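# Pair the matching socks and stack them neatly

## Task

Pick out the two matching socks among the four and lay them flat on the table, one exactly over the other so their toes, heels and cuffs line up; the two remaining socks must stay on the table, away from the stacked pair and not paired with each other.

## Robot and tools

ROBOT. There are two arms, left_arm and right_arm, each with a parallel two-finger gripper. Each base sits on a tilted plate, and both plates hang from one metal frame behind the arms. A plate and its half of the frame count as part of that arm for proximity warnings. Calibrated bases in the scene frame: left_arm at (-0.045, +0.232, +0.091) m, quat_wxyz (+0.968, -0.241, +0.071, -0.018), with gravity-up in its own frame being (-0.128, -0.470, +0.873). right_arm at (-0.020, -0.246, +0.091) m, quat_wxyz (+0.968, +0.243, +0.066, +0.001), up (-0.128, +0.470, +0.873).

FRAMES. Scene frame: origin at table-top height midway between the nominal bases, +z up, +x out over the table, left_arm on the +y side (this need not match image left/right). Every hand pose, target, velocity and wrist-camera pose an arm reports or receives is in that arm's own base frame; cam_high and the table are in the scene frame. A gripper's fingers point along its +z and open and close along its y. end_effector_position is the spot between the pads, roughly 1 cm short of the tips. Reported poses can be off by a few cm, more at long reach.

ROW FORMAT. Every command row is one flat list of 16 numbers covering both arms, even if only one moves: left_arm x, y, z (metres), qw, qx, qy, qz (unit quaternion, w first), opening; then the same eight for right_arm. Position and quaternion are absolute poses for the gripper in that arm's base frame, not offsets. Opening runs from -1 (closed) to +1 (fully open, 0.094 m). To keep an arm still, resend exactly the pose from the last result before it stopped plus its intended opening; to keep a gripper's attitude, repeat the same quaternion every row rather than copying the drifting reported one. Sending 0 as an opening is a real command, so repeat the current one to leave fingers alone.

execute_actions(actions, cameras). actions is a list of up to 15 actions; each action is a list of up to 15 rows, each row held for one 1/30 s step, the last row filling out the 15 steps. An empty list just reports state and images. Any target more than 0.6 m from the gripper's current position along any of its own axes gets the action rejected for both arms; a malformed action or a failing first action rejects the whole call. Each step the controller clips the command to within 100 mm and 20 degrees of the measured pose, so large jumps need several actions; the result's Hand target line shows where each arm is actually headed. cameras picks images: omitted, null or ["all"] gives all, [] gives none, unknown names invalidate the call.

move(target, speed, blend, opening_speed, blocking, cameras). target is one 16-number row or a list of up to 15 rows (no 0.6 m limit). Each gripper travels a straight line from its Hand target, turning the short way; all paths finish together, take at least 0.5 s and are cut off after 10 s. speed: m/s, 0.002 to 0.5, default 0.25 (turn rate up to twice that in rad/s), one value or one per target. blend: corner-rounding radius in m for lists, default 0. opening_speed: rate on the -1..+1 scale per second, at least 0.2; use a low value for soft items. Openings of the first row are sent at start; later rows' openings are applied after all arms stop on arrival. blocking=false returns after about 0.5 s while the move continues; a new move replaces it. Result adds a move: line, e.g. done, off_target, moving, held or fault, with limits=paced (pose clipped) or limits=held (steps withheld). done means at rest within 10 mm and 2 degrees, not that anything is touched. Paths ignore obstacles and the other arm; faster moves lag, stray and hit harder. Avoid paths near an arm's own base, which can flip its shoulder posture.

wait(seconds 0 to 10, cameras): lets time pass with last commands held; returns early if a running move finishes. stop(cameras): brakes a running move; fingers continue unless opening_speed was set. zoom_image(camera, region): camera is cam_high, cam_left_wrist or cam_right_wrist; region [x0, y0, x1, y1] in pixels, at most 504 by 504, of the latest image. finished_scene(scene): scene is the current scene's number; it ends the scene irreversibly, so call it only once the socks are correctly stacked and stable without the robot.

RESULTS. Joint positions list waist, shoulder, elbow, wrist pitch, wrist yaw, wrist roll, then gripper opening in metres. Ranges (rad): waist -2.618 to 3.054, shoulder 0.000 to 3.142, elbow 0.000 to 3.142 (straight at 2.901), wrist pitch and yaw -1.571 to 1.571, roll -2.094 to 2.094. Joint velocities may read within noise. Torques include the arm's weight, have offsets and noise, and joints 1 to 3 wrap at ±28 N m. grip_measured uses the opening scale and reads up to about 1.6 mm wide when empty; it tracks the command even when squeezing, so it shows no contact. grip_effort_nm is motor effort (negative closing), offset and not a pad force. Tool commands shows current finger commands. A resting arm may sit a centimetre or more off its command from friction alone.

CAMERAS. cam_high (fixed, 672x504), cam_left_wrist and cam_right_wrist (672x504 each), with OpenCV calibrations given; wrist images may lag while moving.

AVOID. Letting any sock leave the table or be left off it; dropping or releasing things in motion; fast impacts, hard presses, and especially arm-to-arm collisions (the clearance check does not guard gripper-against-gripper). Motor heat builds from holding loads, stretched poses or pushing at unreachable targets: MOTOR HOT appears at 75 °C, at 90 °C the arm folds and idles, at 100 °C it goes limp. To release, command an opening well above grip_measured.

Each tool is called after "Request:" as name(argument=value, ...) on one line, values as JSON.

## Session

Request:
execute_actions(actions=[])

Request:
zoom_image(camera="cam_high", region=[200, 180, 440, 420])

Scene clock: 0.00 s.
left_arm: end_effector_position=(+0.4508, -0.2235, +0.2616) grip_measured=+1.000 grip_effort_nm=n/a end_effector_quat_wxyz=(+0.595, +0.526, +0.607, +0.001) | right_arm: end_effector_position=(-0.1004, -0.1813, +0.1024) grip_measured=+1.000 grip_effort_nm=n/a end_effector_quat_wxyz=(+0.045, +0.918, +0.074, -0.388)
Joint positions: left_arm=[-0.338 1.594 1.166 0.112 0.357 0.83 0.094] | right_arm=[-1.417 1.144 0.654 -1.035 0.801 1.543 0.094]
Joint velocities: within noise
Joint torques (N m): no reading
Heat: left arm: 32 °C; right arm: 30 °C.
Hand target: left_arm +0.4470, -0.2301, +0.2748; +0.607, +0.529, +0.593, -0.002 | right_arm -0.1020, -0.1823, +0.1054; +0.050, +0.916, +0.070, -0.393
Tool commands: left_gripper/opening=+1.0 right_gripper/opening=+1.0
camera_calibration:
cam_left_wrist: T_world_to_cam=[[-0.6659, -0.517988, -0.536904, 0.326365], [-0.00376134, 0.721992, -0.691891, 0.38746], [0.746032, -0.458711, -0.482723, -0.225944], [0, 0, 0, 1]] pos_world=[0.387345, -0.214333, 0.334239]
cam_right_wrist: T_world_to_cam=[[-0.272133, 0.960931, 0.0505572, 0.14593], [0.831628, 0.261296, -0.49002, 0.217957], [-0.484086, -0.0913057, -0.870244, 0.113689], [0, 0, 0, 1]] pos_world=[-0.0865116, -0.186799, 0.198362]

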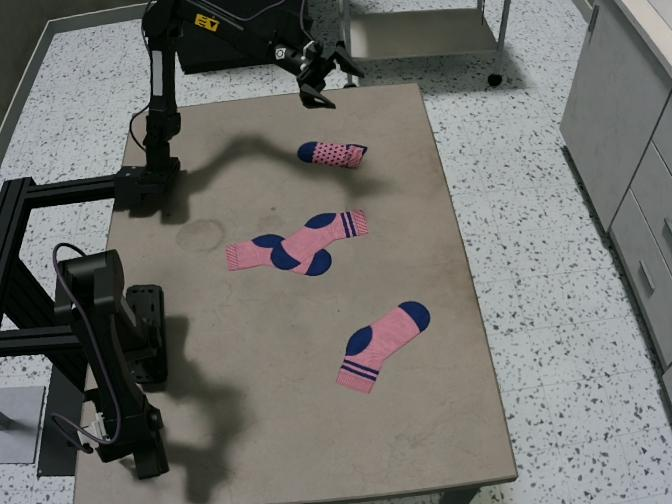

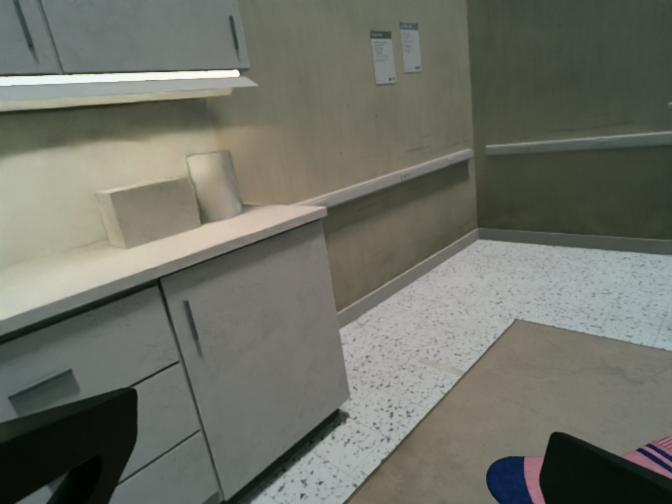

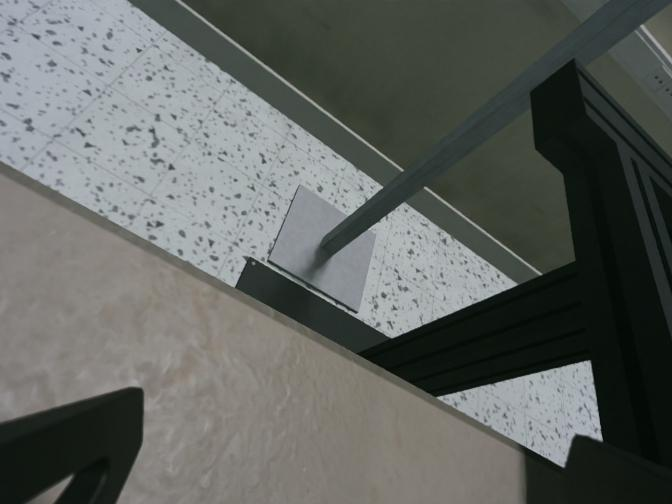

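Scaled by 2.100.

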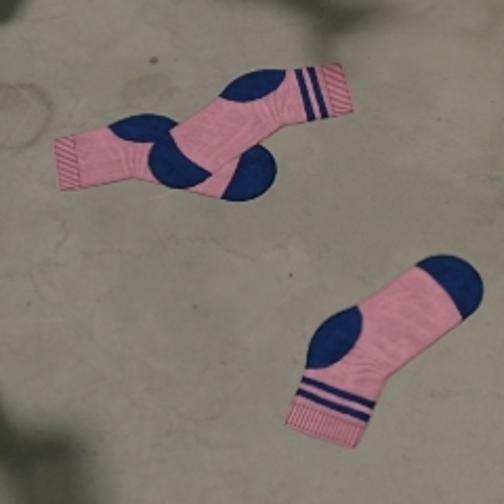

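Request:
move(target=[[0.3,0.15,0.30,0.217,0.023,0.961,0.171,1,-0.02,-0.25,0.2,0.0933,0.5970,0.7622,-0.1508,0.1],[0.14,0.15,0.27,0.217,0.023,0.961,0.171,1,0.12,-0.22,0.28,0.2016,0.5967,0.7622,-0.1508,0.1],[0.14,0.15,0.27,0.217,0.023,0.961,0.171,1,0.22,0.0,0.3,0.2016,0.5967,0.7622,-0.1508,0.1]], blend=0.03, speed=0.25)

Scene clock: 41.37 s.
left_arm: end_effector_position=(+0.1422, +0.1565, +0.2696) grip_measured=+1.000 grip_effort_nm=-0.017 end_effector_quat_wxyz=(+0.212, +0.021, +0.961, +0.176) | right_arm: end_effector_position=(+0.2223, +0.0001, +0.2917) grip_measured=+0.102 grip_effort_nm=-0.134 end_effector_quat_wxyz=(+0.295, +0.547, +0.783, +0.013)
Joint positions: left_arm=[0.952 0.989 1.347 -1.389 0.147 0.954 0.094] | right_arm=[0.368 1.157 1.523 -1.55 0.471 1.495 0.052]
Joint velocities: within noise
Joint torques (N m): left_arm=[0.2 -5.74 5.33 0.24 0.31 0.07] | right_arm=[2.06 -1.36 6.86 0.91 0.07 0.07]
Heat: left arm: 35 °C; right arm: 31 °C.
Hand target: left_arm +0.1401, +0.1501, +0.2700; +0.217, +0.023, +0.961, +0.171 | right_arm +0.2204, -0.0004, +0.2992; +0.302, +0.547, +0.781, +0.016
Off the commanded pose: left_arm 0.007 m, 1 deg | right_arm 0.009 m, 22 deg; orientation clipped.
joint sent to its limit (right arm) — joint 4 (wrist pitch), lower limit. The joint targets are off in orientation, not in position.
move: off_target (right_arm); limits=paced
camera_calibration:
cam_left_wrist: T_world_to_cam=[[0.142031, -0.94508, -0.294366, 0.208558], [-0.974427, -0.0811797, -0.209526, 0.251157], [0.174123, 0.316597, -0.932442, 0.263726], [0, 0, 0, 1]] pos_world=[0.169192, 0.133998, 0.359925]
cam_right_wrist: T_world_to_cam=[[-0.804234, -0.512456, -0.300993, 0.270821], [-0.457536, 0.857096, -0.236742, 0.207673], [0.3793, -0.052681, -0.923773, 0.274859], [0, 0, 0, 1]] pos_world=[0.208568, -0.0247319, 0.384587]

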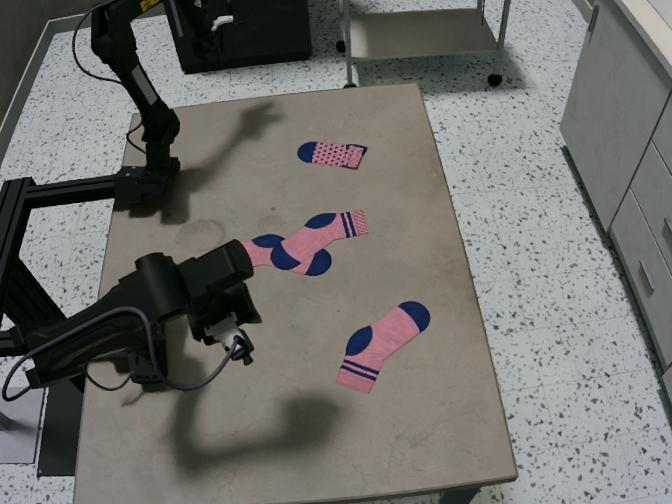

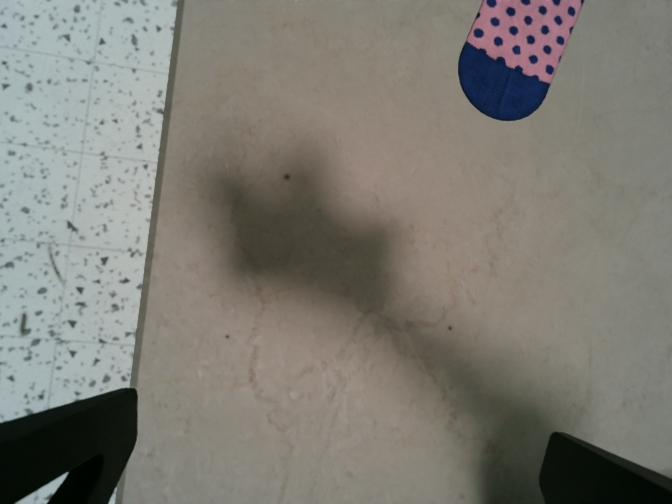

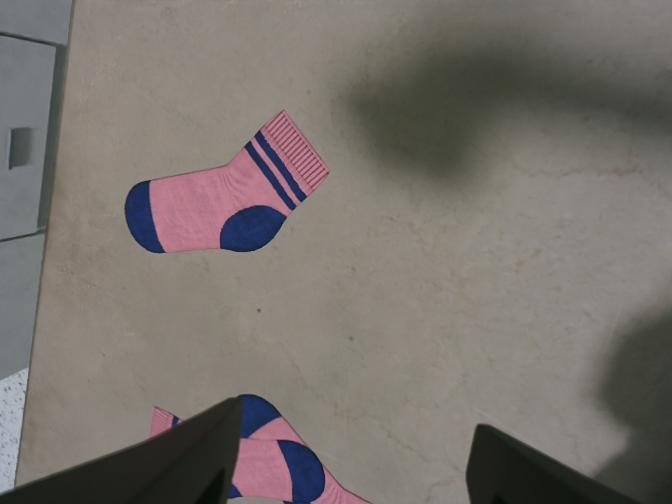

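Request:
move(target=[[0.14,0.15,0.27,0.217,0.023,0.961,0.171,1,0.4,0.2,0.1,0.2016,0.5967,0.7622,-0.1508,0.1],[0.14,0.15,0.27,0.217,0.023,0.961,0.171,1,0.4978,0.3083,-0.083,0.2016,0.5967,0.7622,-0.1508,0.1]], blend=0.03, speed=0.22)

Scene clock: 47.47 s.
left_arm: end_effector_position=(+0.1422, +0.1564, +0.2696) grip_measured=+1.000 grip_effort_nm=-0.017 end_effector_quat_wxyz=(+0.212, +0.021, +0.961, +0.175) | right_arm: end_effector_position=(+0.5004, +0.2941, -0.0777) grip_measured=+0.102 grip_effort_nm=-0.125 end_effector_quat_wxyz=(+0.246, +0.574, +0.781, +0.016)
Joint positions: left_arm=[0.952 0.989 1.347 -1.39 0.147 0.955 0.094] | right_arm=[0.668 3.053 2.836 -1.179 0.468 1.894 0.052]
Joint velocities: within noise
Joint torques (N m): left_arm=[0.06 -5.63 5.48 0.22 0.33 0.06] | right_arm=[8.79 -13.64 8.03 1.14 -0.04 -0.06]
Heat: left arm: 35 °C; right arm: 32 °C.
Hand target: left_arm +0.1401, +0.1501, +0.2700; +0.217, +0.023, +0.961, +0.171 | right_arm +0.4967, +0.3075, -0.0827; +0.246, +0.563, +0.789, +0.025
Off the commanded pose: left_arm 0.007 m, 1 deg | right_arm 0.015 m, 20 deg.
elbow stopped short (right arm): the move would have taken joint 3 (elbow) straighter than the controller allows.
move: off_target (right_arm); limits=paced
camera_calibration:
cam_left_wrist: T_world_to_cam=[[0.141516, -0.945254, -0.294053, 0.208459], [-0.974486, -0.0807451, -0.209421, 0.251057], [0.174213, 0.316187, -0.932564, 0.263807], [0, 0, 0, 1]] pos_world=[0.169192, 0.133906, 0.359891]
cam_right_wrist: T_world_to_cam=[[-0.84511, -0.457768, -0.276112, 0.54032], [-0.436264, 0.889066, -0.138694, -0.0169862], [0.308971, 0.00324598, -0.951066, -0.139729], [0, 0, 0, 1]] pos_world=[0.492391, 0.262896, 0.0139415]

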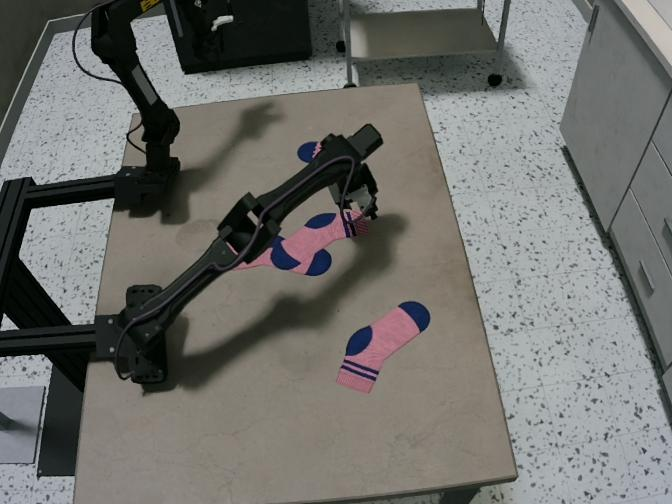

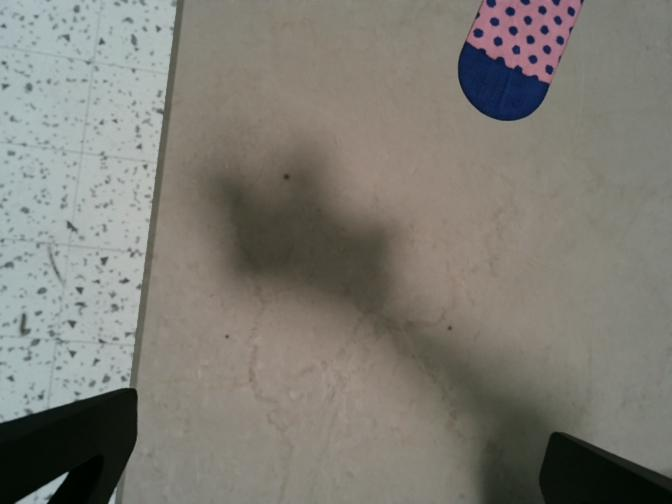

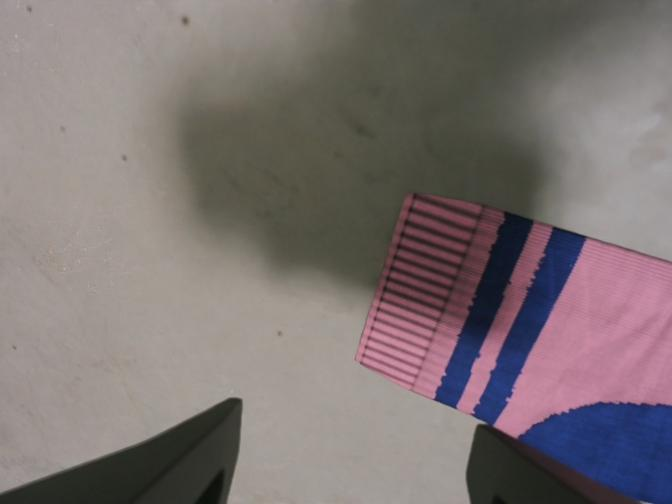

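Request:
move(target=[0.14,0.15,0.27,0.217,0.023,0.961,0.171,1,0.5074,0.2811,-0.1358,0.246,0.574,0.781,0.016,0.1], speed=0.08, cameras=["cam_right_wrist"])

Scene clock: 58.90 s.
left_arm: end_effector_position=(+0.1422, +0.1564, +0.2696) grip_measured=+1.000 grip_effort_nm=-0.017 end_effector_quat_wxyz=(+0.212, +0.021, +0.961, +0.175) | right_arm: end_effector_position=(+0.5152, +0.2841, -0.1167) grip_measured=+0.102 grip_effort_nm=-0.129 end_effector_quat_wxyz=(+0.252, +0.581, +0.773, +0.031)
Joint positions: left_arm=[0.952 0.989 1.347 -1.39 0.147 0.955 0.094] | right_arm=[0.639 3.053 2.673 -0.97 0.467 1.874 0.052]
Joint velocities: within noise
Joint torques (N m): left_arm=[0.28 -5.7 5.29 0.22 0.3 0.02] | right_arm=[7.34 -14.05 4.51 1.2 -0.06 -0.1]
Heat: left arm: 35 °C; right arm: 34 °C.
Hand target: left_arm +0.1401, +0.1501, +0.2700; +0.217, +0.023, +0.961, +0.171 | right_arm +0.5071, +0.2809, -0.1353; +0.246, +0.574, +0.781, +0.016
Off the commanded pose: left_arm 0.007 m, 1 deg | right_arm 0.021 m, 2 deg.
move: off_target (right_arm)
camera_calibration:
cam_right_wrist: T_world_to_cam=[[-0.841472, -0.441118, -0.311994, 0.526705], [-0.420694, 0.897258, -0.133959, -0.0168448], [0.339031, 0.0185312, -0.940593, -0.199994], [0, 0, 0, 1]] pos_world=[0.503925, 0.25116, -0.02604]
Images, in order (width x height): cam_right_wrist 672x504.

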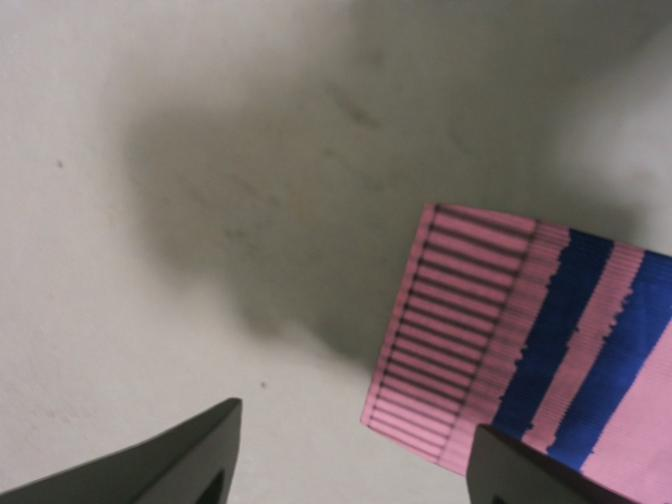

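Request:
move(target=[0.14,0.15,0.27,0.217,0.023,0.961,0.171,1,0.5028,0.2664,-0.1695,0.276,0.634,0.721,0.043,0.1], speed=0.05, cameras=["cam_right_wrist"])

Scene clock: 67.37 s.
left_arm: end_effector_position=(+0.1422, +0.1564, +0.2696) grip_measured=+1.000 grip_effort_nm=-0.012 end_effector_quat_wxyz=(+0.212, +0.021, +0.961, +0.175) | right_arm: end_effector_position=(+0.5160, +0.2824, -0.1428) grip_measured=+0.102 grip_effort_nm=-0.120 end_effector_quat_wxyz=(+0.278, +0.634, +0.718, +0.074)
Joint positions: left_arm=[0.952 0.989 1.347 -1.39 0.147 0.955 0.094] | right_arm=[0.649 2.991 2.408 -0.702 0.517 2.02 0.052]
Joint velocities: within noise
Joint torques (N m): left_arm=[0.27 -5.59 5.34 0.19 0.3 0.09] | right_arm=[6.52 -13.71 2.99 1.23 0.1 0.11]
Heat: left arm: 35 °C; right arm: 35 °C.
Hand target: left_arm +0.1401, +0.1501, +0.2700; +0.217, +0.023, +0.961, +0.171 | right_arm +0.5025, +0.2664, -0.1685; +0.276, +0.634, +0.721, +0.043
Off the commanded pose: left_arm 0.007 m, 1 deg | right_arm 0.034 m, 4 deg.
move: off_target (right_arm)
camera_calibration:
cam_right_wrist: T_world_to_cam=[[-0.845819, -0.309005, -0.434863, 0.465857], [-0.289039, 0.950591, -0.113283, -0.0985164], [0.448382, 0.0298756, -0.893343, -0.277676], [0, 0, 0, 1]] pos_world=[0.49006, 0.245897, -0.056636]
Images, in order (width x height): cam_right_wrist 672x504.

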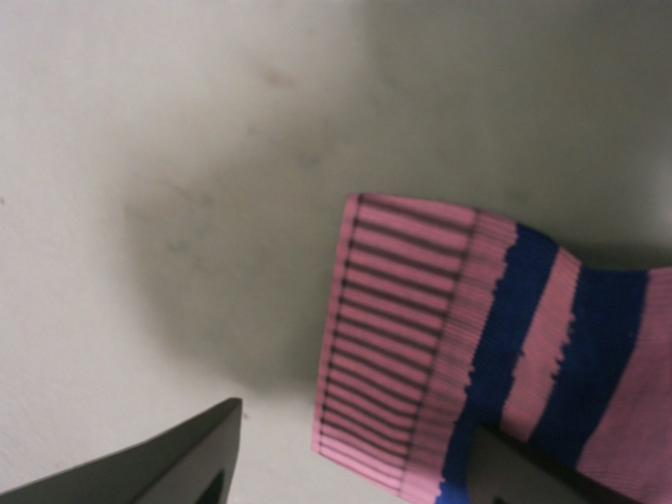

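Request:
move(target=[0.14,0.15,0.27,0.217,0.023,0.961,0.171,1,0.5106,0.2819,-0.1481,0.2116,0.6483,0.7186,-0.1364,-0.2], speed=0.06, cameras=["cam_right_wrist"])

Scene clock: 82.20 s.
left_arm: end_effector_position=(+0.1423, +0.1563, +0.2696) grip_measured=+1.000 grip_effort_nm=-0.012 end_effector_quat_wxyz=(+0.212, +0.021, +0.961, +0.175) | right_arm: end_effector_position=(+0.5154, +0.2855, -0.1351) grip_measured=-0.198 grip_effort_nm=-0.120 end_effector_quat_wxyz=(+0.245, +0.624, +0.740, +0.048)
Joint positions: left_arm=[0.952 0.989 1.347 -1.39 0.148 0.955 0.094] | right_arm=[0.638 3.106 2.713 -0.954 0.455 1.987 0.038]
Joint velocities: within noise
Joint torques (N m): left_arm=[0.1 -5.55 5.46 0.24 0.31 0.03] | right_arm=[6.99 -13.09 8.29 0.87 -0.07 -0.1]
Heat: left arm: 35 °C; right arm: 36 °C.
Hand target: left_arm +0.1401, +0.1501, +0.2700; +0.217, +0.023, +0.961, +0.171 | right_arm +0.5098, +0.2813, -0.1477; +0.239, +0.620, +0.747, +0.033
Off the commanded pose: left_arm 0.007 m, 1 deg | right_arm 0.014 m, 22 deg; orientation clipped.
joint sent to its limit (right arm) — joint 2 (shoulder), upper limit. The joint targets are off in orientation, not in position.
move: off_target (right_arm); limits=paced
camera_calibration:
cam_right_wrist: T_world_to_cam=[[-0.872192, -0.338392, -0.35323, 0.502585], [-0.328884, 0.940202, -0.0886308, -0.0739044], [0.3621, 0.0388685, -0.931329, -0.233824], [0, 0, 0, 1]] pos_world=[0.498713, 0.248644, -0.0467894]
Images, in order (width x height): cam_right_wrist 672x504.

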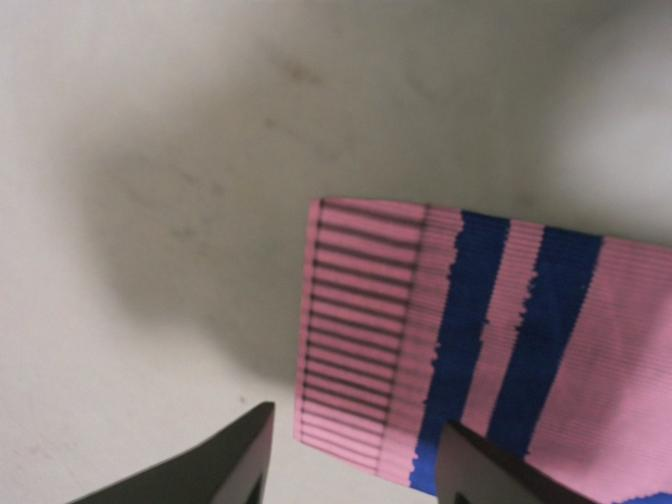

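Request:
move(target=[0.14,0.15,0.27,0.217,0.023,0.961,0.171,1,0.521,0.2666,-0.1833,0.23,0.637,0.732,-0.04,-0.45], speed=0.05, cameras=["cam_right_wrist"])

Scene clock: 95.83 s.
left_arm: end_effector_position=(+0.1423, +0.1563, +0.2696) grip_measured=+1.000 grip_effort_nm=-0.022 end_effector_quat_wxyz=(+0.212, +0.021, +0.961, +0.175) | right_arm: end_effector_position=(+0.5339, +0.2865, -0.1465) grip_measured=-0.448 grip_effort_nm=-0.120 end_effector_quat_wxyz=(+0.252, +0.623, +0.736, +0.084)
Joint positions: left_arm=[0.952 0.989 1.347 -1.39 0.148 0.955 0.094] | right_arm=[0.618 3.106 2.648 -0.799 0.445 1.951 0.026]
Joint velocities: within noise
Joint torques (N m): left_arm=[0.16 -5.59 5.33 0.26 0.33 0] | right_arm=[6 -13.19 3.14 1.16 -0.09 -0.07]
Heat: left arm: 35 °C; right arm: 37 °C.
Hand target: left_arm +0.1401, +0.1501, +0.2700; +0.217, +0.023, +0.961, +0.171 | right_arm +0.5187, +0.2657, -0.1805; +0.241, +0.621, +0.745, +0.043
Off the commanded pose: left_arm 0.007 m, 1 deg | right_arm 0.044 m, 15 deg.
joint sent to its limit (right arm) — joint 2 (shoulder), upper limit. The joint targets are off in position and orientation.
move: off_target (right_arm)
camera_calibration:
cam_right_wrist: T_world_to_cam=[[-0.844561, -0.333581, -0.418855, 0.489366], [-0.337808, 0.938858, -0.0665752, -0.0613601], [0.415454, 0.0852658, -0.905609, -0.289196], [0, 0, 0, 1]] pos_world=[0.512719, 0.24551, -0.06101]
Images, in order (width x height): cam_right_wrist 672x504.

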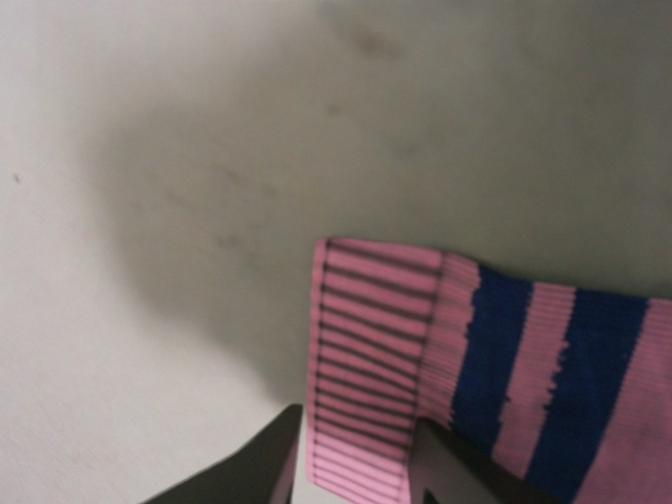

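Request:
move(target=[0.14,0.15,0.27,0.217,0.023,0.961,0.171,1,0.521,0.2666,-0.1833,0.23,0.637,0.732,-0.04,-1], opening_speed=0.6, cameras=["cam_right_wrist"])

Request:
move(target=[0.14,0.15,0.27,0.217,0.023,0.961,0.171,1,0.48,0.29,-0.06,0.252,0.623,0.736,0.06,-1], speed=0.12, cameras=["cam_right_wrist","cam_high"])

Scene clock: 100.97 s.
left_arm: end_effector_position=(+0.1423, +0.1563, +0.2696) grip_measured=+1.000 grip_effort_nm=-0.017 end_effector_quat_wxyz=(+0.212, +0.021, +0.961, +0.175) | right_arm: end_effector_position=(+0.5317, +0.2871, -0.1506) grip_measured=-0.986 grip_effort_nm=-0.784 end_effector_quat_wxyz=(+0.246, +0.622, +0.739, +0.084)
Joint positions: left_arm=[0.952 0.989 1.347 -1.39 0.148 0.955 0.094] | right_arm=[0.618 3.106 2.637 -0.793 0.434 1.949 0.001]
Joint velocities: within noise
Joint torques (N m): left_arm=[0.17 -5.59 5.34 0.23 0.32 0.05] | right_arm=[5.96 -13.19 3.7 1.15 0.03 -0.07]
Heat: left arm: 35 °C; right arm: 38 °C.
Hand target: left_arm +0.1401, +0.1501, +0.2700; +0.217, +0.023, +0.961, +0.171 | right_arm +0.5192, +0.2659, -0.1812; +0.241, +0.621, +0.745, +0.045
Off the commanded pose: left_arm 0.007 m, 1 deg | right_arm 0.040 m, 14 deg.
joint sent to its limit (right arm) — joint 2 (shoulder), upper limit. The joint targets are off in orientation, not in position.
move: off_target (right_arm)
camera_calibration:
cam_right_wrist: T_world_to_cam=[[-0.847368, -0.335457, -0.411625, 0.489059], [-0.342988, 0.937548, -0.057991, -0.0585834], [0.405372, 0.0920426, -0.909506, -0.289173], [0, 0, 0, 1]] pos_world=[0.511543, 0.245599, -0.0650932]
Images, in order (width x height): cam_right_wrist 672x504.

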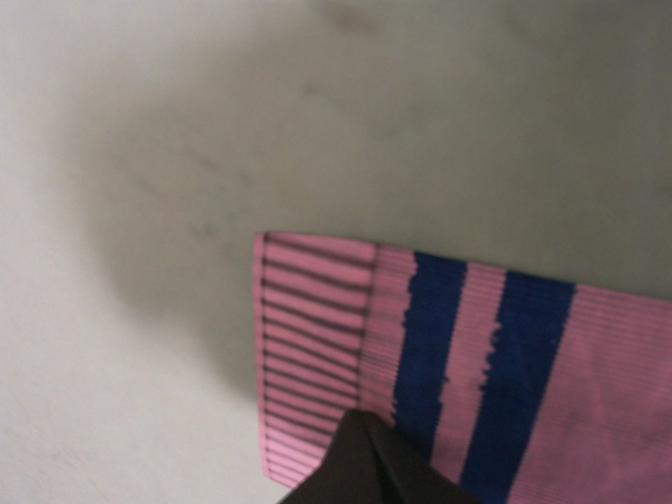

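Scene clock: 102.70 s.
left_arm: end_effector_position=(+0.1423, +0.1563, +0.2696) grip_measured=+1.000 grip_effort_nm=-0.007 end_effector_quat_wxyz=(+0.212, +0.021, +0.961, +0.175) | right_arm: end_effector_position=(+0.4895, +0.2851, -0.0713) grip_measured=-0.986 grip_effort_nm=-0.779 end_effector_quat_wxyz=(+0.249, +0.630, +0.733, +0.064)
Joint positions: left_arm=[0.952 0.989 1.347 -1.39 0.148 0.955 0.094] | right_arm=[0.667 2.745 2.228 -0.812 0.465 2.03 0.001]
Joint velocities: within noise
Joint torques (N m): left_arm=[0.12 -5.53 5.44 0.24 0.31 0.07] | right_arm=[8.35 -17.48 4.6 0.85 0.11 0.08]
Heat: left arm: 35 °C; right arm: 39 °C.
Hand target: left_arm +0.1401, +0.1501, +0.2700; +0.217, +0.023, +0.961, +0.171 | right_arm +0.4804, +0.2899, -0.0605; +0.252, +0.624, +0.737, +0.060
Off the commanded pose: left_arm 0.007 m, 1 deg | right_arm 0.016 m, 1 deg.
move: off_target (right_arm)
camera_calibration:
cam_right_wrist: T_world_to_cam=[[-0.864422, -0.321059, -0.386905, 0.491341], [-0.316518, 0.945426, -0.0773647, -0.0831967], [0.390629, 0.0555865, -0.918869, -0.182826], [0, 0, 0, 1]] pos_world=[0.469809, 0.246568, 0.0156728]
Images, in order (width x height): cam_high 672x504, cam_right_wrist 672x504.

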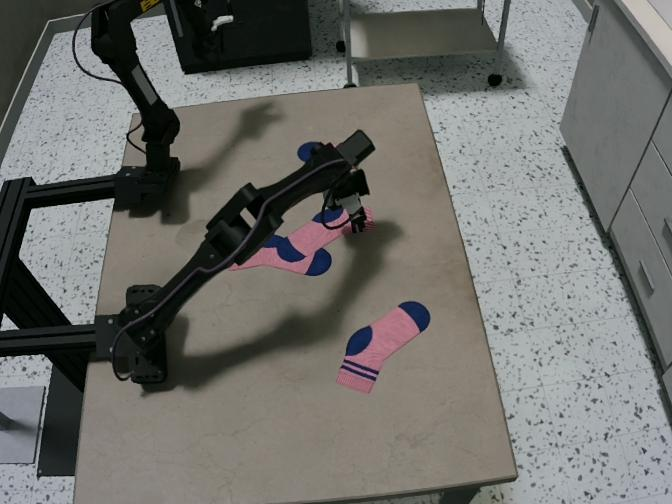

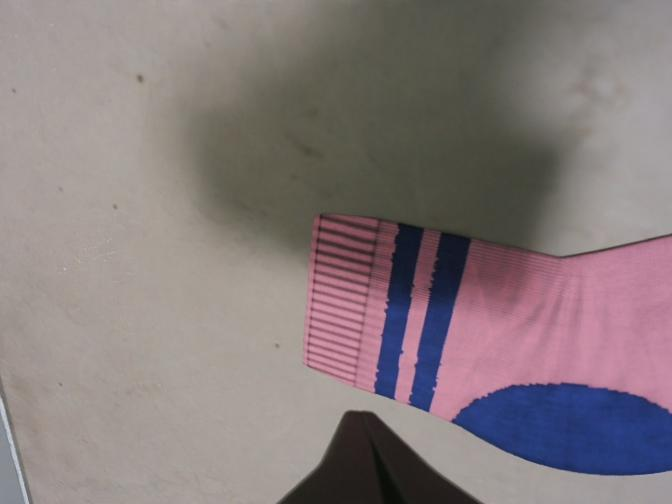

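Request:
move(target=[[0.2,0.12,0.27,-0.1006,0.6086,0.7531,0.2303,0.1,0.42,0.15,0.1,0.252,0.623,0.736,0.06,-1],[0.35,0.0,0.2,-0.1006,0.6086,0.7531,0.2303,0.1,0.2,-0.08,0.2,0.1,0.02,0.966,-0.239,0.1],[0.5149,-0.1216,0.0323,-0.1006,0.6086,0.7531,0.2303,0.1,0.2,-0.08,0.2,0.1,0.02,0.966,-0.239,0.1]], blend=0.03, speed=0.25)

Scene clock: 126.03 s.
left_arm: end_effector_position=(+0.5187, -0.1056, +0.0319) grip_measured=+0.102 grip_effort_nm=-0.134 end_effector_quat_wxyz=(-0.066, +0.603, +0.757, +0.244) | right_arm: end_effector_position=(+0.2081, -0.0785, +0.2023) grip_measured=+0.098 grip_effort_nm=0.100 end_effector_quat_wxyz=(+0.108, +0.024, +0.965, -0.236)
Joint positions: left_arm=[-0.368 2.841 2.844 -1.551 -0.51 0.983 0.052] | right_arm=[0.015 1.157 1.177 -1.372 0.481 0.01 0.052]
Joint velocities: within noise
Joint torques (N m): left_arm=[-7.72 -10.33 7.02 0.26 -0.02 0.01] | right_arm=[1.17 -5.09 4.14 0.36 0.05 -0.07]
Heat: left arm: 35 °C; right arm: 37 °C.
Hand target: left_arm +0.5142, -0.1212, +0.0320; -0.065, +0.616, +0.746, +0.243 | right_arm +0.2002, -0.0800, +0.1999; +0.100, +0.020, +0.966, -0.239
Off the commanded pose: left_arm 0.016 m, 4 deg | right_arm 0.009 m, 1 deg.
elbow stopped short (left arm): the move would have taken joint 3 (elbow) straighter than the controller allows.
move: off_target (left_arm); blend cut to 0 m at target 2
camera_calibration:
cam_left_wrist: T_world_to_cam=[[-0.906609, -0.259744, -0.332556, 0.454912], [-0.412024, 0.715023, 0.564781, 0.314494], [0.0910869, 0.649056, -0.755267, 0.132017], [0, 0, 0, 1]] pos_world=[0.529982, -0.192396, 0.0733718]
cam_right_wrist: T_world_to_cam=[[0.0313263, -0.88943, 0.455996, -0.164363], [-0.995748, 0.0117711, 0.0913662, 0.226607], [-0.0866315, -0.45692, -0.885279, 0.251031], [0, 0, 0, 1]] pos_world=[0.252539, -0.0341563, 0.276477]

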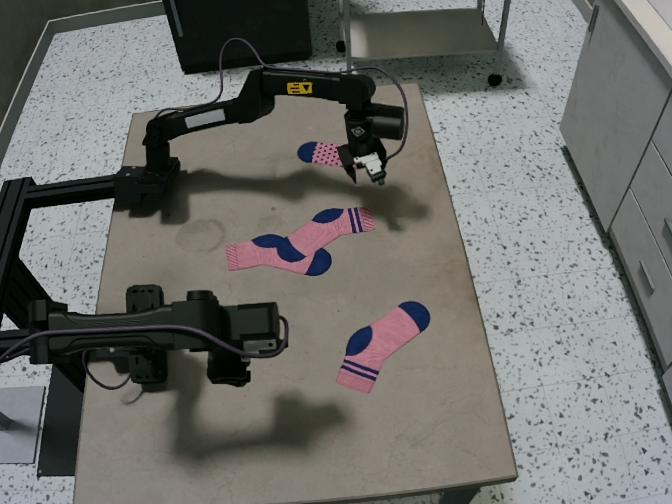

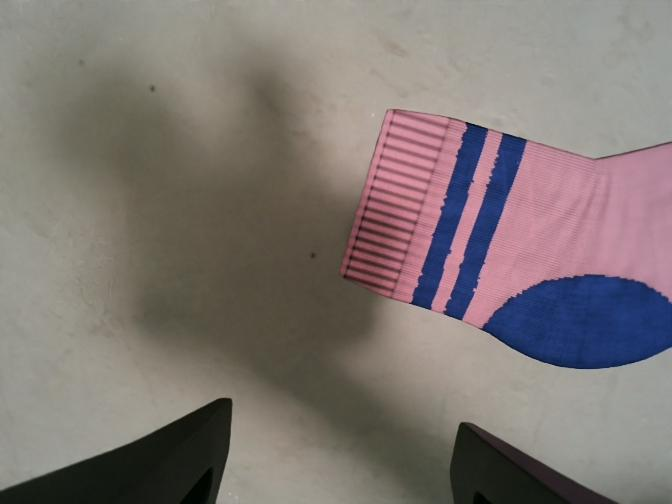

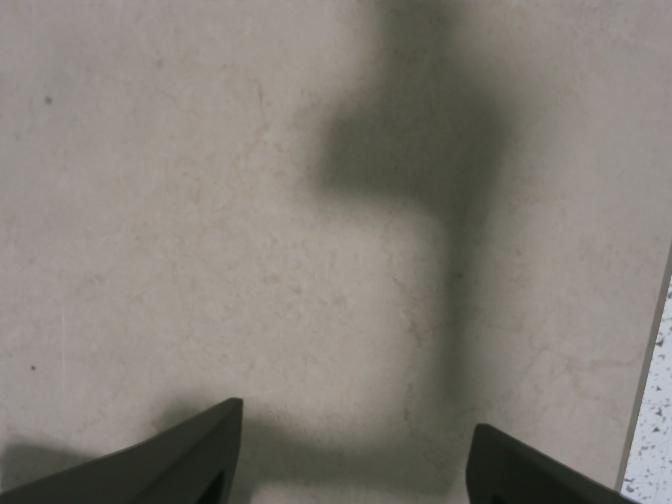

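Request:
move(target=[0.5263,-0.123,-0.0583,-0.1202,0.6718,0.6972,0.2206,0,0.2,-0.08,0.2,0.1,0.02,0.966,-0.239,0.1], speed=0.08, cameras=["cam_left_wrist"])

Scene clock: 133.87 s.
left_arm: end_effector_position=(+0.5228, -0.1072, -0.0550) grip_measured=+0.002 grip_effort_nm=-0.134 end_effector_quat_wxyz=(-0.109, +0.668, +0.700, +0.228) | right_arm: end_effector_position=(+0.2081, -0.0785, +0.2023) grip_measured=+0.098 grip_effort_nm=0.095 end_effector_quat_wxyz=(+0.108, +0.024, +0.965, -0.236)
Joint positions: left_arm=[-0.368 3.013 2.844 -1.433 -0.51 1.149 0.047] | right_arm=[0.015 1.157 1.177 -1.372 0.481 0.01 0.052]
Joint velocities: within noise
Joint torques (N m): left_arm=[-7.39 -10.35 7.1 0.51 0.06 0.03] | right_arm=[1.17 -5.09 4.14 0.36 0.05 -0.07]
Heat: left arm: 37 °C; right arm: 35 °C.
Hand target: left_arm +0.5250, -0.1227, -0.0582; -0.096, +0.677, +0.692, +0.230 | right_arm +0.2002, -0.0800, +0.1999; +0.100, +0.020, +0.966, -0.239
Off the commanded pose: left_arm 0.017 m, 2 deg | right_arm 0.009 m, 1 deg.
elbow stopped short (left arm): the move would have taken joint 3 (elbow) straighter than the controller allows.
move: off_target (left_arm)
camera_calibration:
cam_left_wrist: T_world_to_cam=[[-0.968492, -0.109816, -0.223524, 0.483792], [-0.230792, 0.733017, 0.63986, 0.277728], [0.0935801, 0.671287, -0.735266, 0.0692398], [0, 0, 0, 1]] pos_world=[0.526167, -0.196931, -0.0186582]
Images, in order (width x height): cam_left_wrist 672x504.

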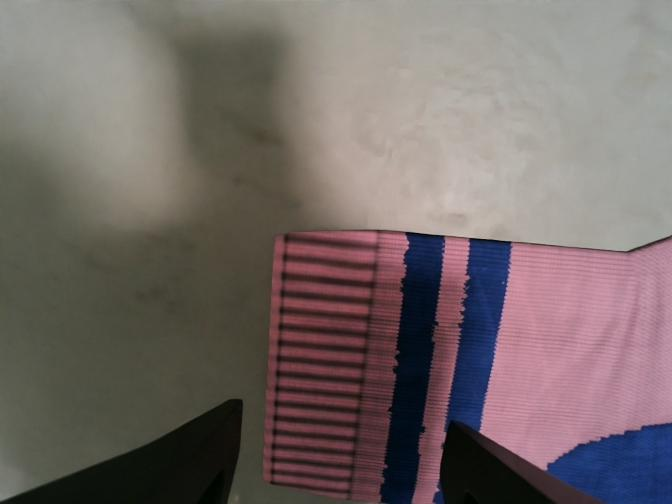

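Request:
move(target=[[0.5362,-0.1165,-0.0843,-0.1202,0.6718,0.6972,0.2206,0,0.2,-0.08,0.2,0.1,0.02,0.966,-0.239,0.1]], speed=0.05, cameras=["cam_left_wrist"])

Scene clock: 138.27 s.
left_arm: end_effector_position=(+0.5305, -0.1099, -0.0721) grip_measured=+0.002 grip_effort_nm=-0.134 end_effector_quat_wxyz=(-0.100, +0.676, +0.692, +0.232) | right_arm: end_effector_position=(+0.2081, -0.0785, +0.2023) grip_measured=+0.098 grip_effort_nm=0.095 end_effector_quat_wxyz=(+0.108, +0.024, +0.965, -0.236)
Joint positions: left_arm=[-0.368 3.047 2.847 -1.371 -0.511 1.179 0.047] | right_arm=[0.015 1.157 1.177 -1.372 0.481 0.01 0.052]
Joint velocities: within noise
Joint torques (N m): left_arm=[-6.17 -9.22 6.91 0.73 0.05 0.01] | right_arm=[1.16 -5.09 4.14 0.36 0.06 -0.07]
Heat: left arm: 38 °C; right arm: 34 °C.
Hand target: left_arm +0.5349, -0.1161, -0.0838; -0.089, +0.678, +0.691, +0.233 | right_arm +0.2002, -0.0800, +0.1999; +0.100, +0.020, +0.966, -0.239
Off the commanded pose: left_arm 0.015 m, 3 deg | right_arm 0.009 m, 1 deg.
elbow stopped short (left arm): the move would have taken joint 3 (elbow) straighter than the controller allows.
move: off_target (left_arm)
camera_calibration:
cam_left_wrist: T_world_to_cam=[[-0.967822, -0.0853096, -0.236733, 0.488458], [-0.220347, 0.74164, 0.633574, 0.287397], [0.121521, 0.665351, -0.736574, 0.0421527], [0, 0, 0, 1]] pos_world=[0.530945, -0.199521, -0.0354048]
Images, in order (width x height): cam_left_wrist 672x504.

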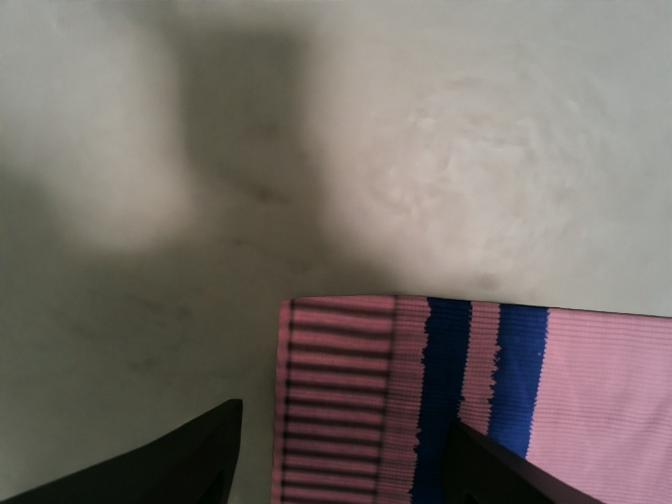

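Request:
move(target=[[0.5375,-0.1118,-0.093,-0.1202,0.6718,0.6972,0.2206,-1,0.2,-0.08,0.2,0.1,0.02,0.966,-0.239,0.1]], speed=0.05, opening_speed=0.7, cameras=["cam_left_wrist"])

Request:
move(target=[[0.5,-0.13,0.0,-0.1202,0.6718,0.6972,0.2206,-1,0.2,-0.08,0.2,0.1,0.02,0.966,-0.239,0.1]], speed=0.12, cameras=["cam_left_wrist","cam_high"])

Scene clock: 144.67 s.
left_arm: end_effector_position=(+0.5330, -0.1113, -0.0744) grip_measured=-0.992 grip_effort_nm=-0.413 end_effector_quat_wxyz=(-0.095, +0.678, +0.691, +0.233) | right_arm: end_effector_position=(+0.2081, -0.0785, +0.2023) grip_measured=+0.098 grip_effort_nm=0.100 end_effector_quat_wxyz=(+0.108, +0.024, +0.965, -0.236)
Joint positions: left_arm=[-0.368 3.054 2.853 -1.359 -0.508 1.186 0] | right_arm=[0.015 1.157 1.177 -1.372 0.481 0.01 0.052]
Joint velocities: within noise
Joint torques (N m): left_arm=[-5.59 -8.5 6.5 0.79 0.03 0.05] | right_arm=[1.16 -5.09 4.14 0.37 0.05 -0.07]
Heat: left arm: 38 °C; right arm: 33 °C.
Hand target: left_arm +0.5359, -0.1114, -0.0925; -0.091, +0.678, +0.692, +0.232 | right_arm +0.2002, -0.0800, +0.1999; +0.100, +0.020, +0.966, -0.239
Off the commanded pose: left_arm 0.019 m, 3 deg | right_arm 0.009 m, 1 deg.
elbow stopped short (left arm): the move would have taken joint 3 (elbow) straighter than the controller allows.
move: off_target (left_arm)
camera_calibration:
cam_left_wrist: T_world_to_cam=[[-0.966686, -0.0809038, -0.242844, 0.489634], [-0.220178, 0.746663, 0.627707, 0.290491], [0.130539, 0.660264, -0.739602, 0.0355701], [0, 0, 0, 1]] pos_world=[0.532639, -0.200771, -0.0371305]
Images, in order (width x height): cam_left_wrist 672x504.

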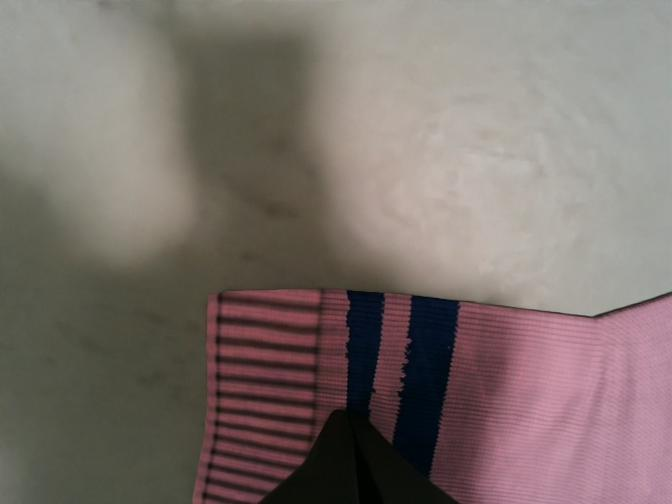

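Scene clock: 146.17 s.
left_arm: end_effector_position=(+0.5034, -0.1122, -0.0224) grip_measured=-0.992 grip_effort_nm=-0.413 end_effector_quat_wxyz=(-0.129, +0.665, +0.702, +0.220) | right_arm: end_effector_position=(+0.2081, -0.0785, +0.2023) grip_measured=+0.098 grip_effort_nm=0.095 end_effector_quat_wxyz=(+0.108, +0.024, +0.965, -0.236)
Joint positions: left_arm=[-0.39 2.946 2.836 -1.552 -0.509 1.104 0] | right_arm=[0.015 1.157 1.177 -1.372 0.481 0.01 0.052]
Joint velocities: within noise
Joint torques (N m): left_arm=[-7.87 -14.84 4.38 0.03 0.05 -0.11] | right_arm=[1.17 -5.09 4.14 0.36 0.05 -0.07]
Heat: left arm: 39 °C; right arm: 33 °C.
Hand target: left_arm +0.5001, -0.1295, -0.0010; -0.113, +0.673, +0.696, +0.223 | right_arm +0.2002, -0.0800, +0.1999; +0.100, +0.020, +0.966, -0.239
Off the commanded pose: left_arm 0.029 m, 1 deg | right_arm 0.009 m, 1 deg.
elbow stopped short (left arm): the move would have taken joint 3 (elbow) straighter than the controller allows.
joint sent to its limit (left arm) — joint 4 (wrist pitch), lower limit. The joint targets still meet the commanded pose.
move: off_target (left_arm)
camera_calibration:
cam_left_wrist: T_world_to_cam=[[-0.973952, -0.123203, -0.190366, 0.473722], [-0.219827, 0.71895, 0.659384, 0.249392], [0.0556258, 0.684056, -0.727306, 0.119092], [0, 0, 0, 1]] pos_world=[0.509581, -0.202402, 0.0123525]
Images, in order (width x height): cam_high 672x504, cam_left_wrist 672x504.

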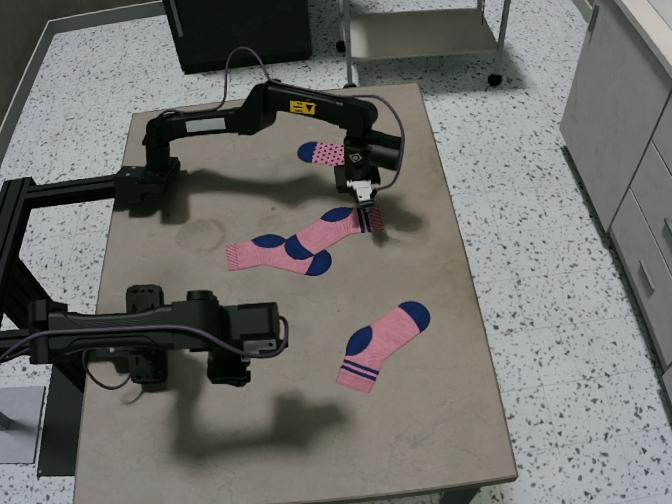

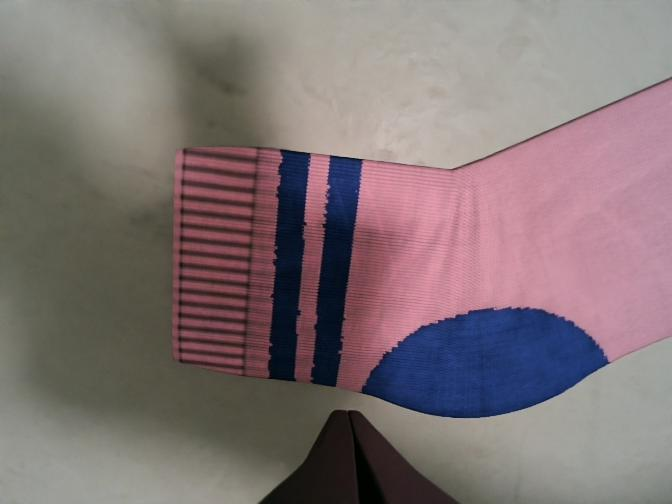

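Request:
move(target=[[0.51,-0.125,-0.03,-0.1456,0.6674,0.7083,0.1799,-0.1,0.2,-0.08,0.2,0.1,0.02,0.966,-0.239,0.1],[0.547,-0.109,-0.100,-0.1456,0.6674,0.7083,0.1799,-0.1,0.2,-0.08,0.2,0.1,0.02,0.966,-0.239,0.1]], speed=0.06, cameras=["cam_left_wrist"])

Scene clock: 159.87 s.
left_arm: end_effector_position=(+0.5376, -0.1115, -0.0733) grip_measured=-0.102 grip_effort_nm=0.085 end_effector_quat_wxyz=(-0.079, +0.686, +0.692, +0.213) | right_arm: end_effector_position=(+0.2081, -0.0785, +0.2023) grip_measured=+0.098 grip_effort_nm=0.095 end_effector_quat_wxyz=(+0.108, +0.024, +0.965, -0.236)
Joint positions: left_arm=[-0.35 3.047 2.859 -1.345 -0.457 1.221 0.042] | right_arm=[0.015 1.157 1.177 -1.372 0.481 0.01 0.052]
Joint velocities: within noise
Joint torques (N m): left_arm=[-4.85 -7.62 5.87 1.15 0.09 0.04] | right_arm=[1.16 -5.09 4.12 0.37 0.05 -0.07]
Heat: left arm: 44 °C; right arm: 33 °C.
Hand target: left_arm +0.5440, -0.1082, -0.0988; -0.070, +0.682, +0.696, +0.214 | right_arm +0.2002, -0.0800, +0.1999; +0.100, +0.020, +0.966, -0.239
Off the commanded pose: left_arm 0.028 m, 9 deg | right_arm 0.009 m, 1 deg.
elbow stopped short (left arm): the move would have taken joint 3 (elbow) straighter than the controller allows.
move: off_target (left_arm)
camera_calibration:
cam_left_wrist: T_world_to_cam=[[-0.969624, -0.0793186, -0.231384, 0.496941], [-0.204759, 0.780683, 0.59043, 0.283766], [0.133806, 0.619873, -0.77321, 0.0271981], [0, 0, 0, 1]] pos_world=[0.53631, -0.198974, -0.0315298]
Images, in order (width x height): cam_left_wrist 672x504.

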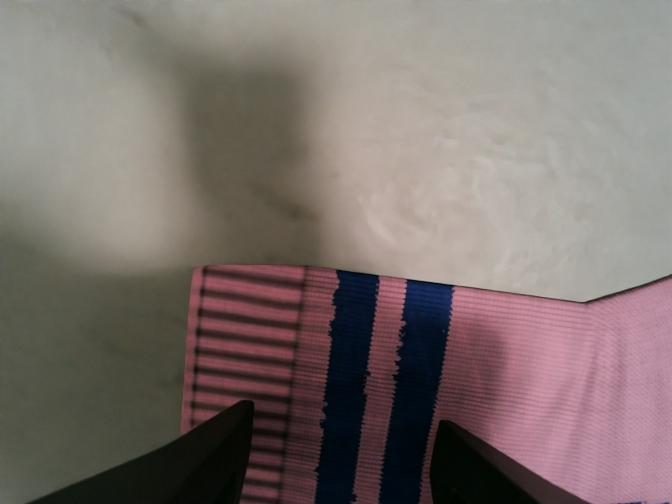

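Request:
move(target=[[0.547,-0.109,-0.100,-0.1456,0.6674,0.7083,0.1799,-1,0.2,-0.08,0.2,0.1,0.02,0.966,-0.239,0.1]], opening_speed=0.7, cameras=["cam_left_wrist"])

Request:
move(target=[[0.49,-0.13,0.02,-0.1202,0.6718,0.6972,0.2206,-1,0.2,-0.08,0.2,0.1,0.02,0.966,-0.239,0.1]], speed=0.12, cameras=["cam_left_wrist","cam_high"])

Scene clock: 164.97 s.
left_arm: end_effector_position=(+0.5424, -0.1148, -0.0753) grip_measured=-0.992 grip_effort_nm=-0.413 end_effector_quat_wxyz=(-0.066, +0.684, +0.694, +0.214) | right_arm: end_effector_position=(+0.2081, -0.0785, +0.2023) grip_measured=+0.098 grip_effort_nm=0.100 end_effector_quat_wxyz=(+0.108, +0.024, +0.965, -0.236)
Joint positions: left_arm=[-0.35 3.05 2.859 -1.318 -0.448 1.221 0] | right_arm=[0.015 1.157 1.177 -1.372 0.481 0.01 0.052]
Joint velocities: within noise
Joint torques (N m): left_arm=[-4.85 -7.79 5.86 0.9 0.02 0.04] | right_arm=[1.17 -5.09 4.14 0.36 0.05 -0.07]
Heat: left arm: 43 °C; right arm: 32 °C.
Hand target: left_arm +0.5446, -0.1084, -0.0993; -0.069, +0.682, +0.696, +0.214 | right_arm +0.2002, -0.0800, +0.1999; +0.100, +0.020, +0.966, -0.239
Off the commanded pose: left_arm 0.026 m, 10 deg | right_arm 0.009 m, 1 deg.
elbow stopped short (left arm): the move would have taken joint 3 (elbow) straighter than the controller allows.
move: off_target (left_arm)
camera_calibration:
cam_left_wrist: T_world_to_cam=[[-0.965089, -0.0821534, -0.248703, 0.496844], [-0.21509, 0.790424, 0.573556, 0.293938], [0.149461, 0.607026, -0.7805, 0.0165271], [0, 0, 0, 1]] pos_world=[0.540252, -0.20155, -0.0321239]
Images, in order (width x height): cam_left_wrist 672x504.

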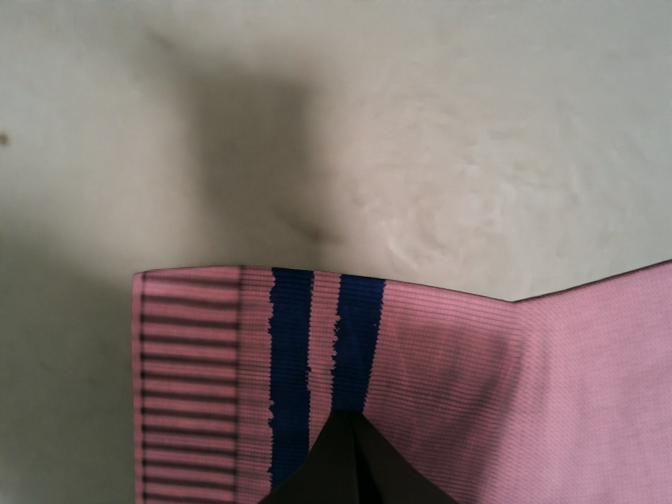

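Scene clock: 166.70 s.
left_arm: end_effector_position=(+0.4935, -0.1148, -0.0038) grip_measured=-0.992 grip_effort_nm=-0.418 end_effector_quat_wxyz=(-0.132, +0.666, +0.703, +0.214) | right_arm: end_effector_position=(+0.2081, -0.0785, +0.2023) grip_measured=+0.098 grip_effort_nm=0.090 end_effector_quat_wxyz=(+0.108, +0.024, +0.965, -0.236)
Joint positions: left_arm=[-0.399 2.856 2.729 -1.552 -0.498 1.09 0] | right_arm=[0.015 1.157 1.177 -1.372 0.481 0.01 0.052]
Joint velocities: within noise
Joint torques (N m): left_arm=[-7.76 -14.74 4.38 0 -0.01 0] | right_arm=[1.17 -5.09 4.14 0.36 0.06 -0.07]
Heat: left arm: 43 °C; right arm: 32 °C.
Hand target: left_arm +0.4903, -0.1295, +0.0190; -0.117, +0.672, +0.697, +0.221 | right_arm +0.2002, -0.0800, +0.1999; +0.100, +0.020, +0.966, -0.239
Off the commanded pose: left_arm 0.028 m, 2 deg | right_arm 0.009 m, 1 deg.
joint sent to its limit (left arm) — joint 4 (wrist pitch), lower limit. The joint targets still meet the commanded pose.
move: off_target (left_arm)
camera_calibration:
cam_left_wrist: T_world_to_cam=[[-0.975717, -0.128225, -0.177582, 0.467562], [-0.214642, 0.721319, 0.658505, 0.234602], [0.0436568, 0.68063, -0.731325, 0.140431], [0, 0, 0, 1]] pos_world=[0.500433, -0.204851, 0.0312448]
Images, in order (width x height): cam_high 672x504, cam_left_wrist 672x504.

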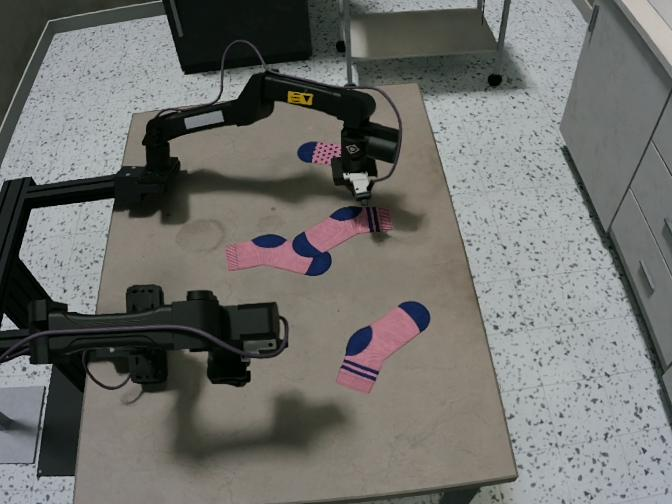

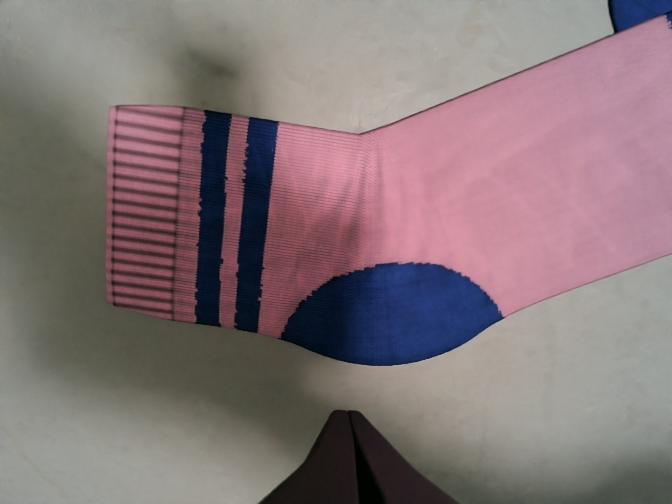

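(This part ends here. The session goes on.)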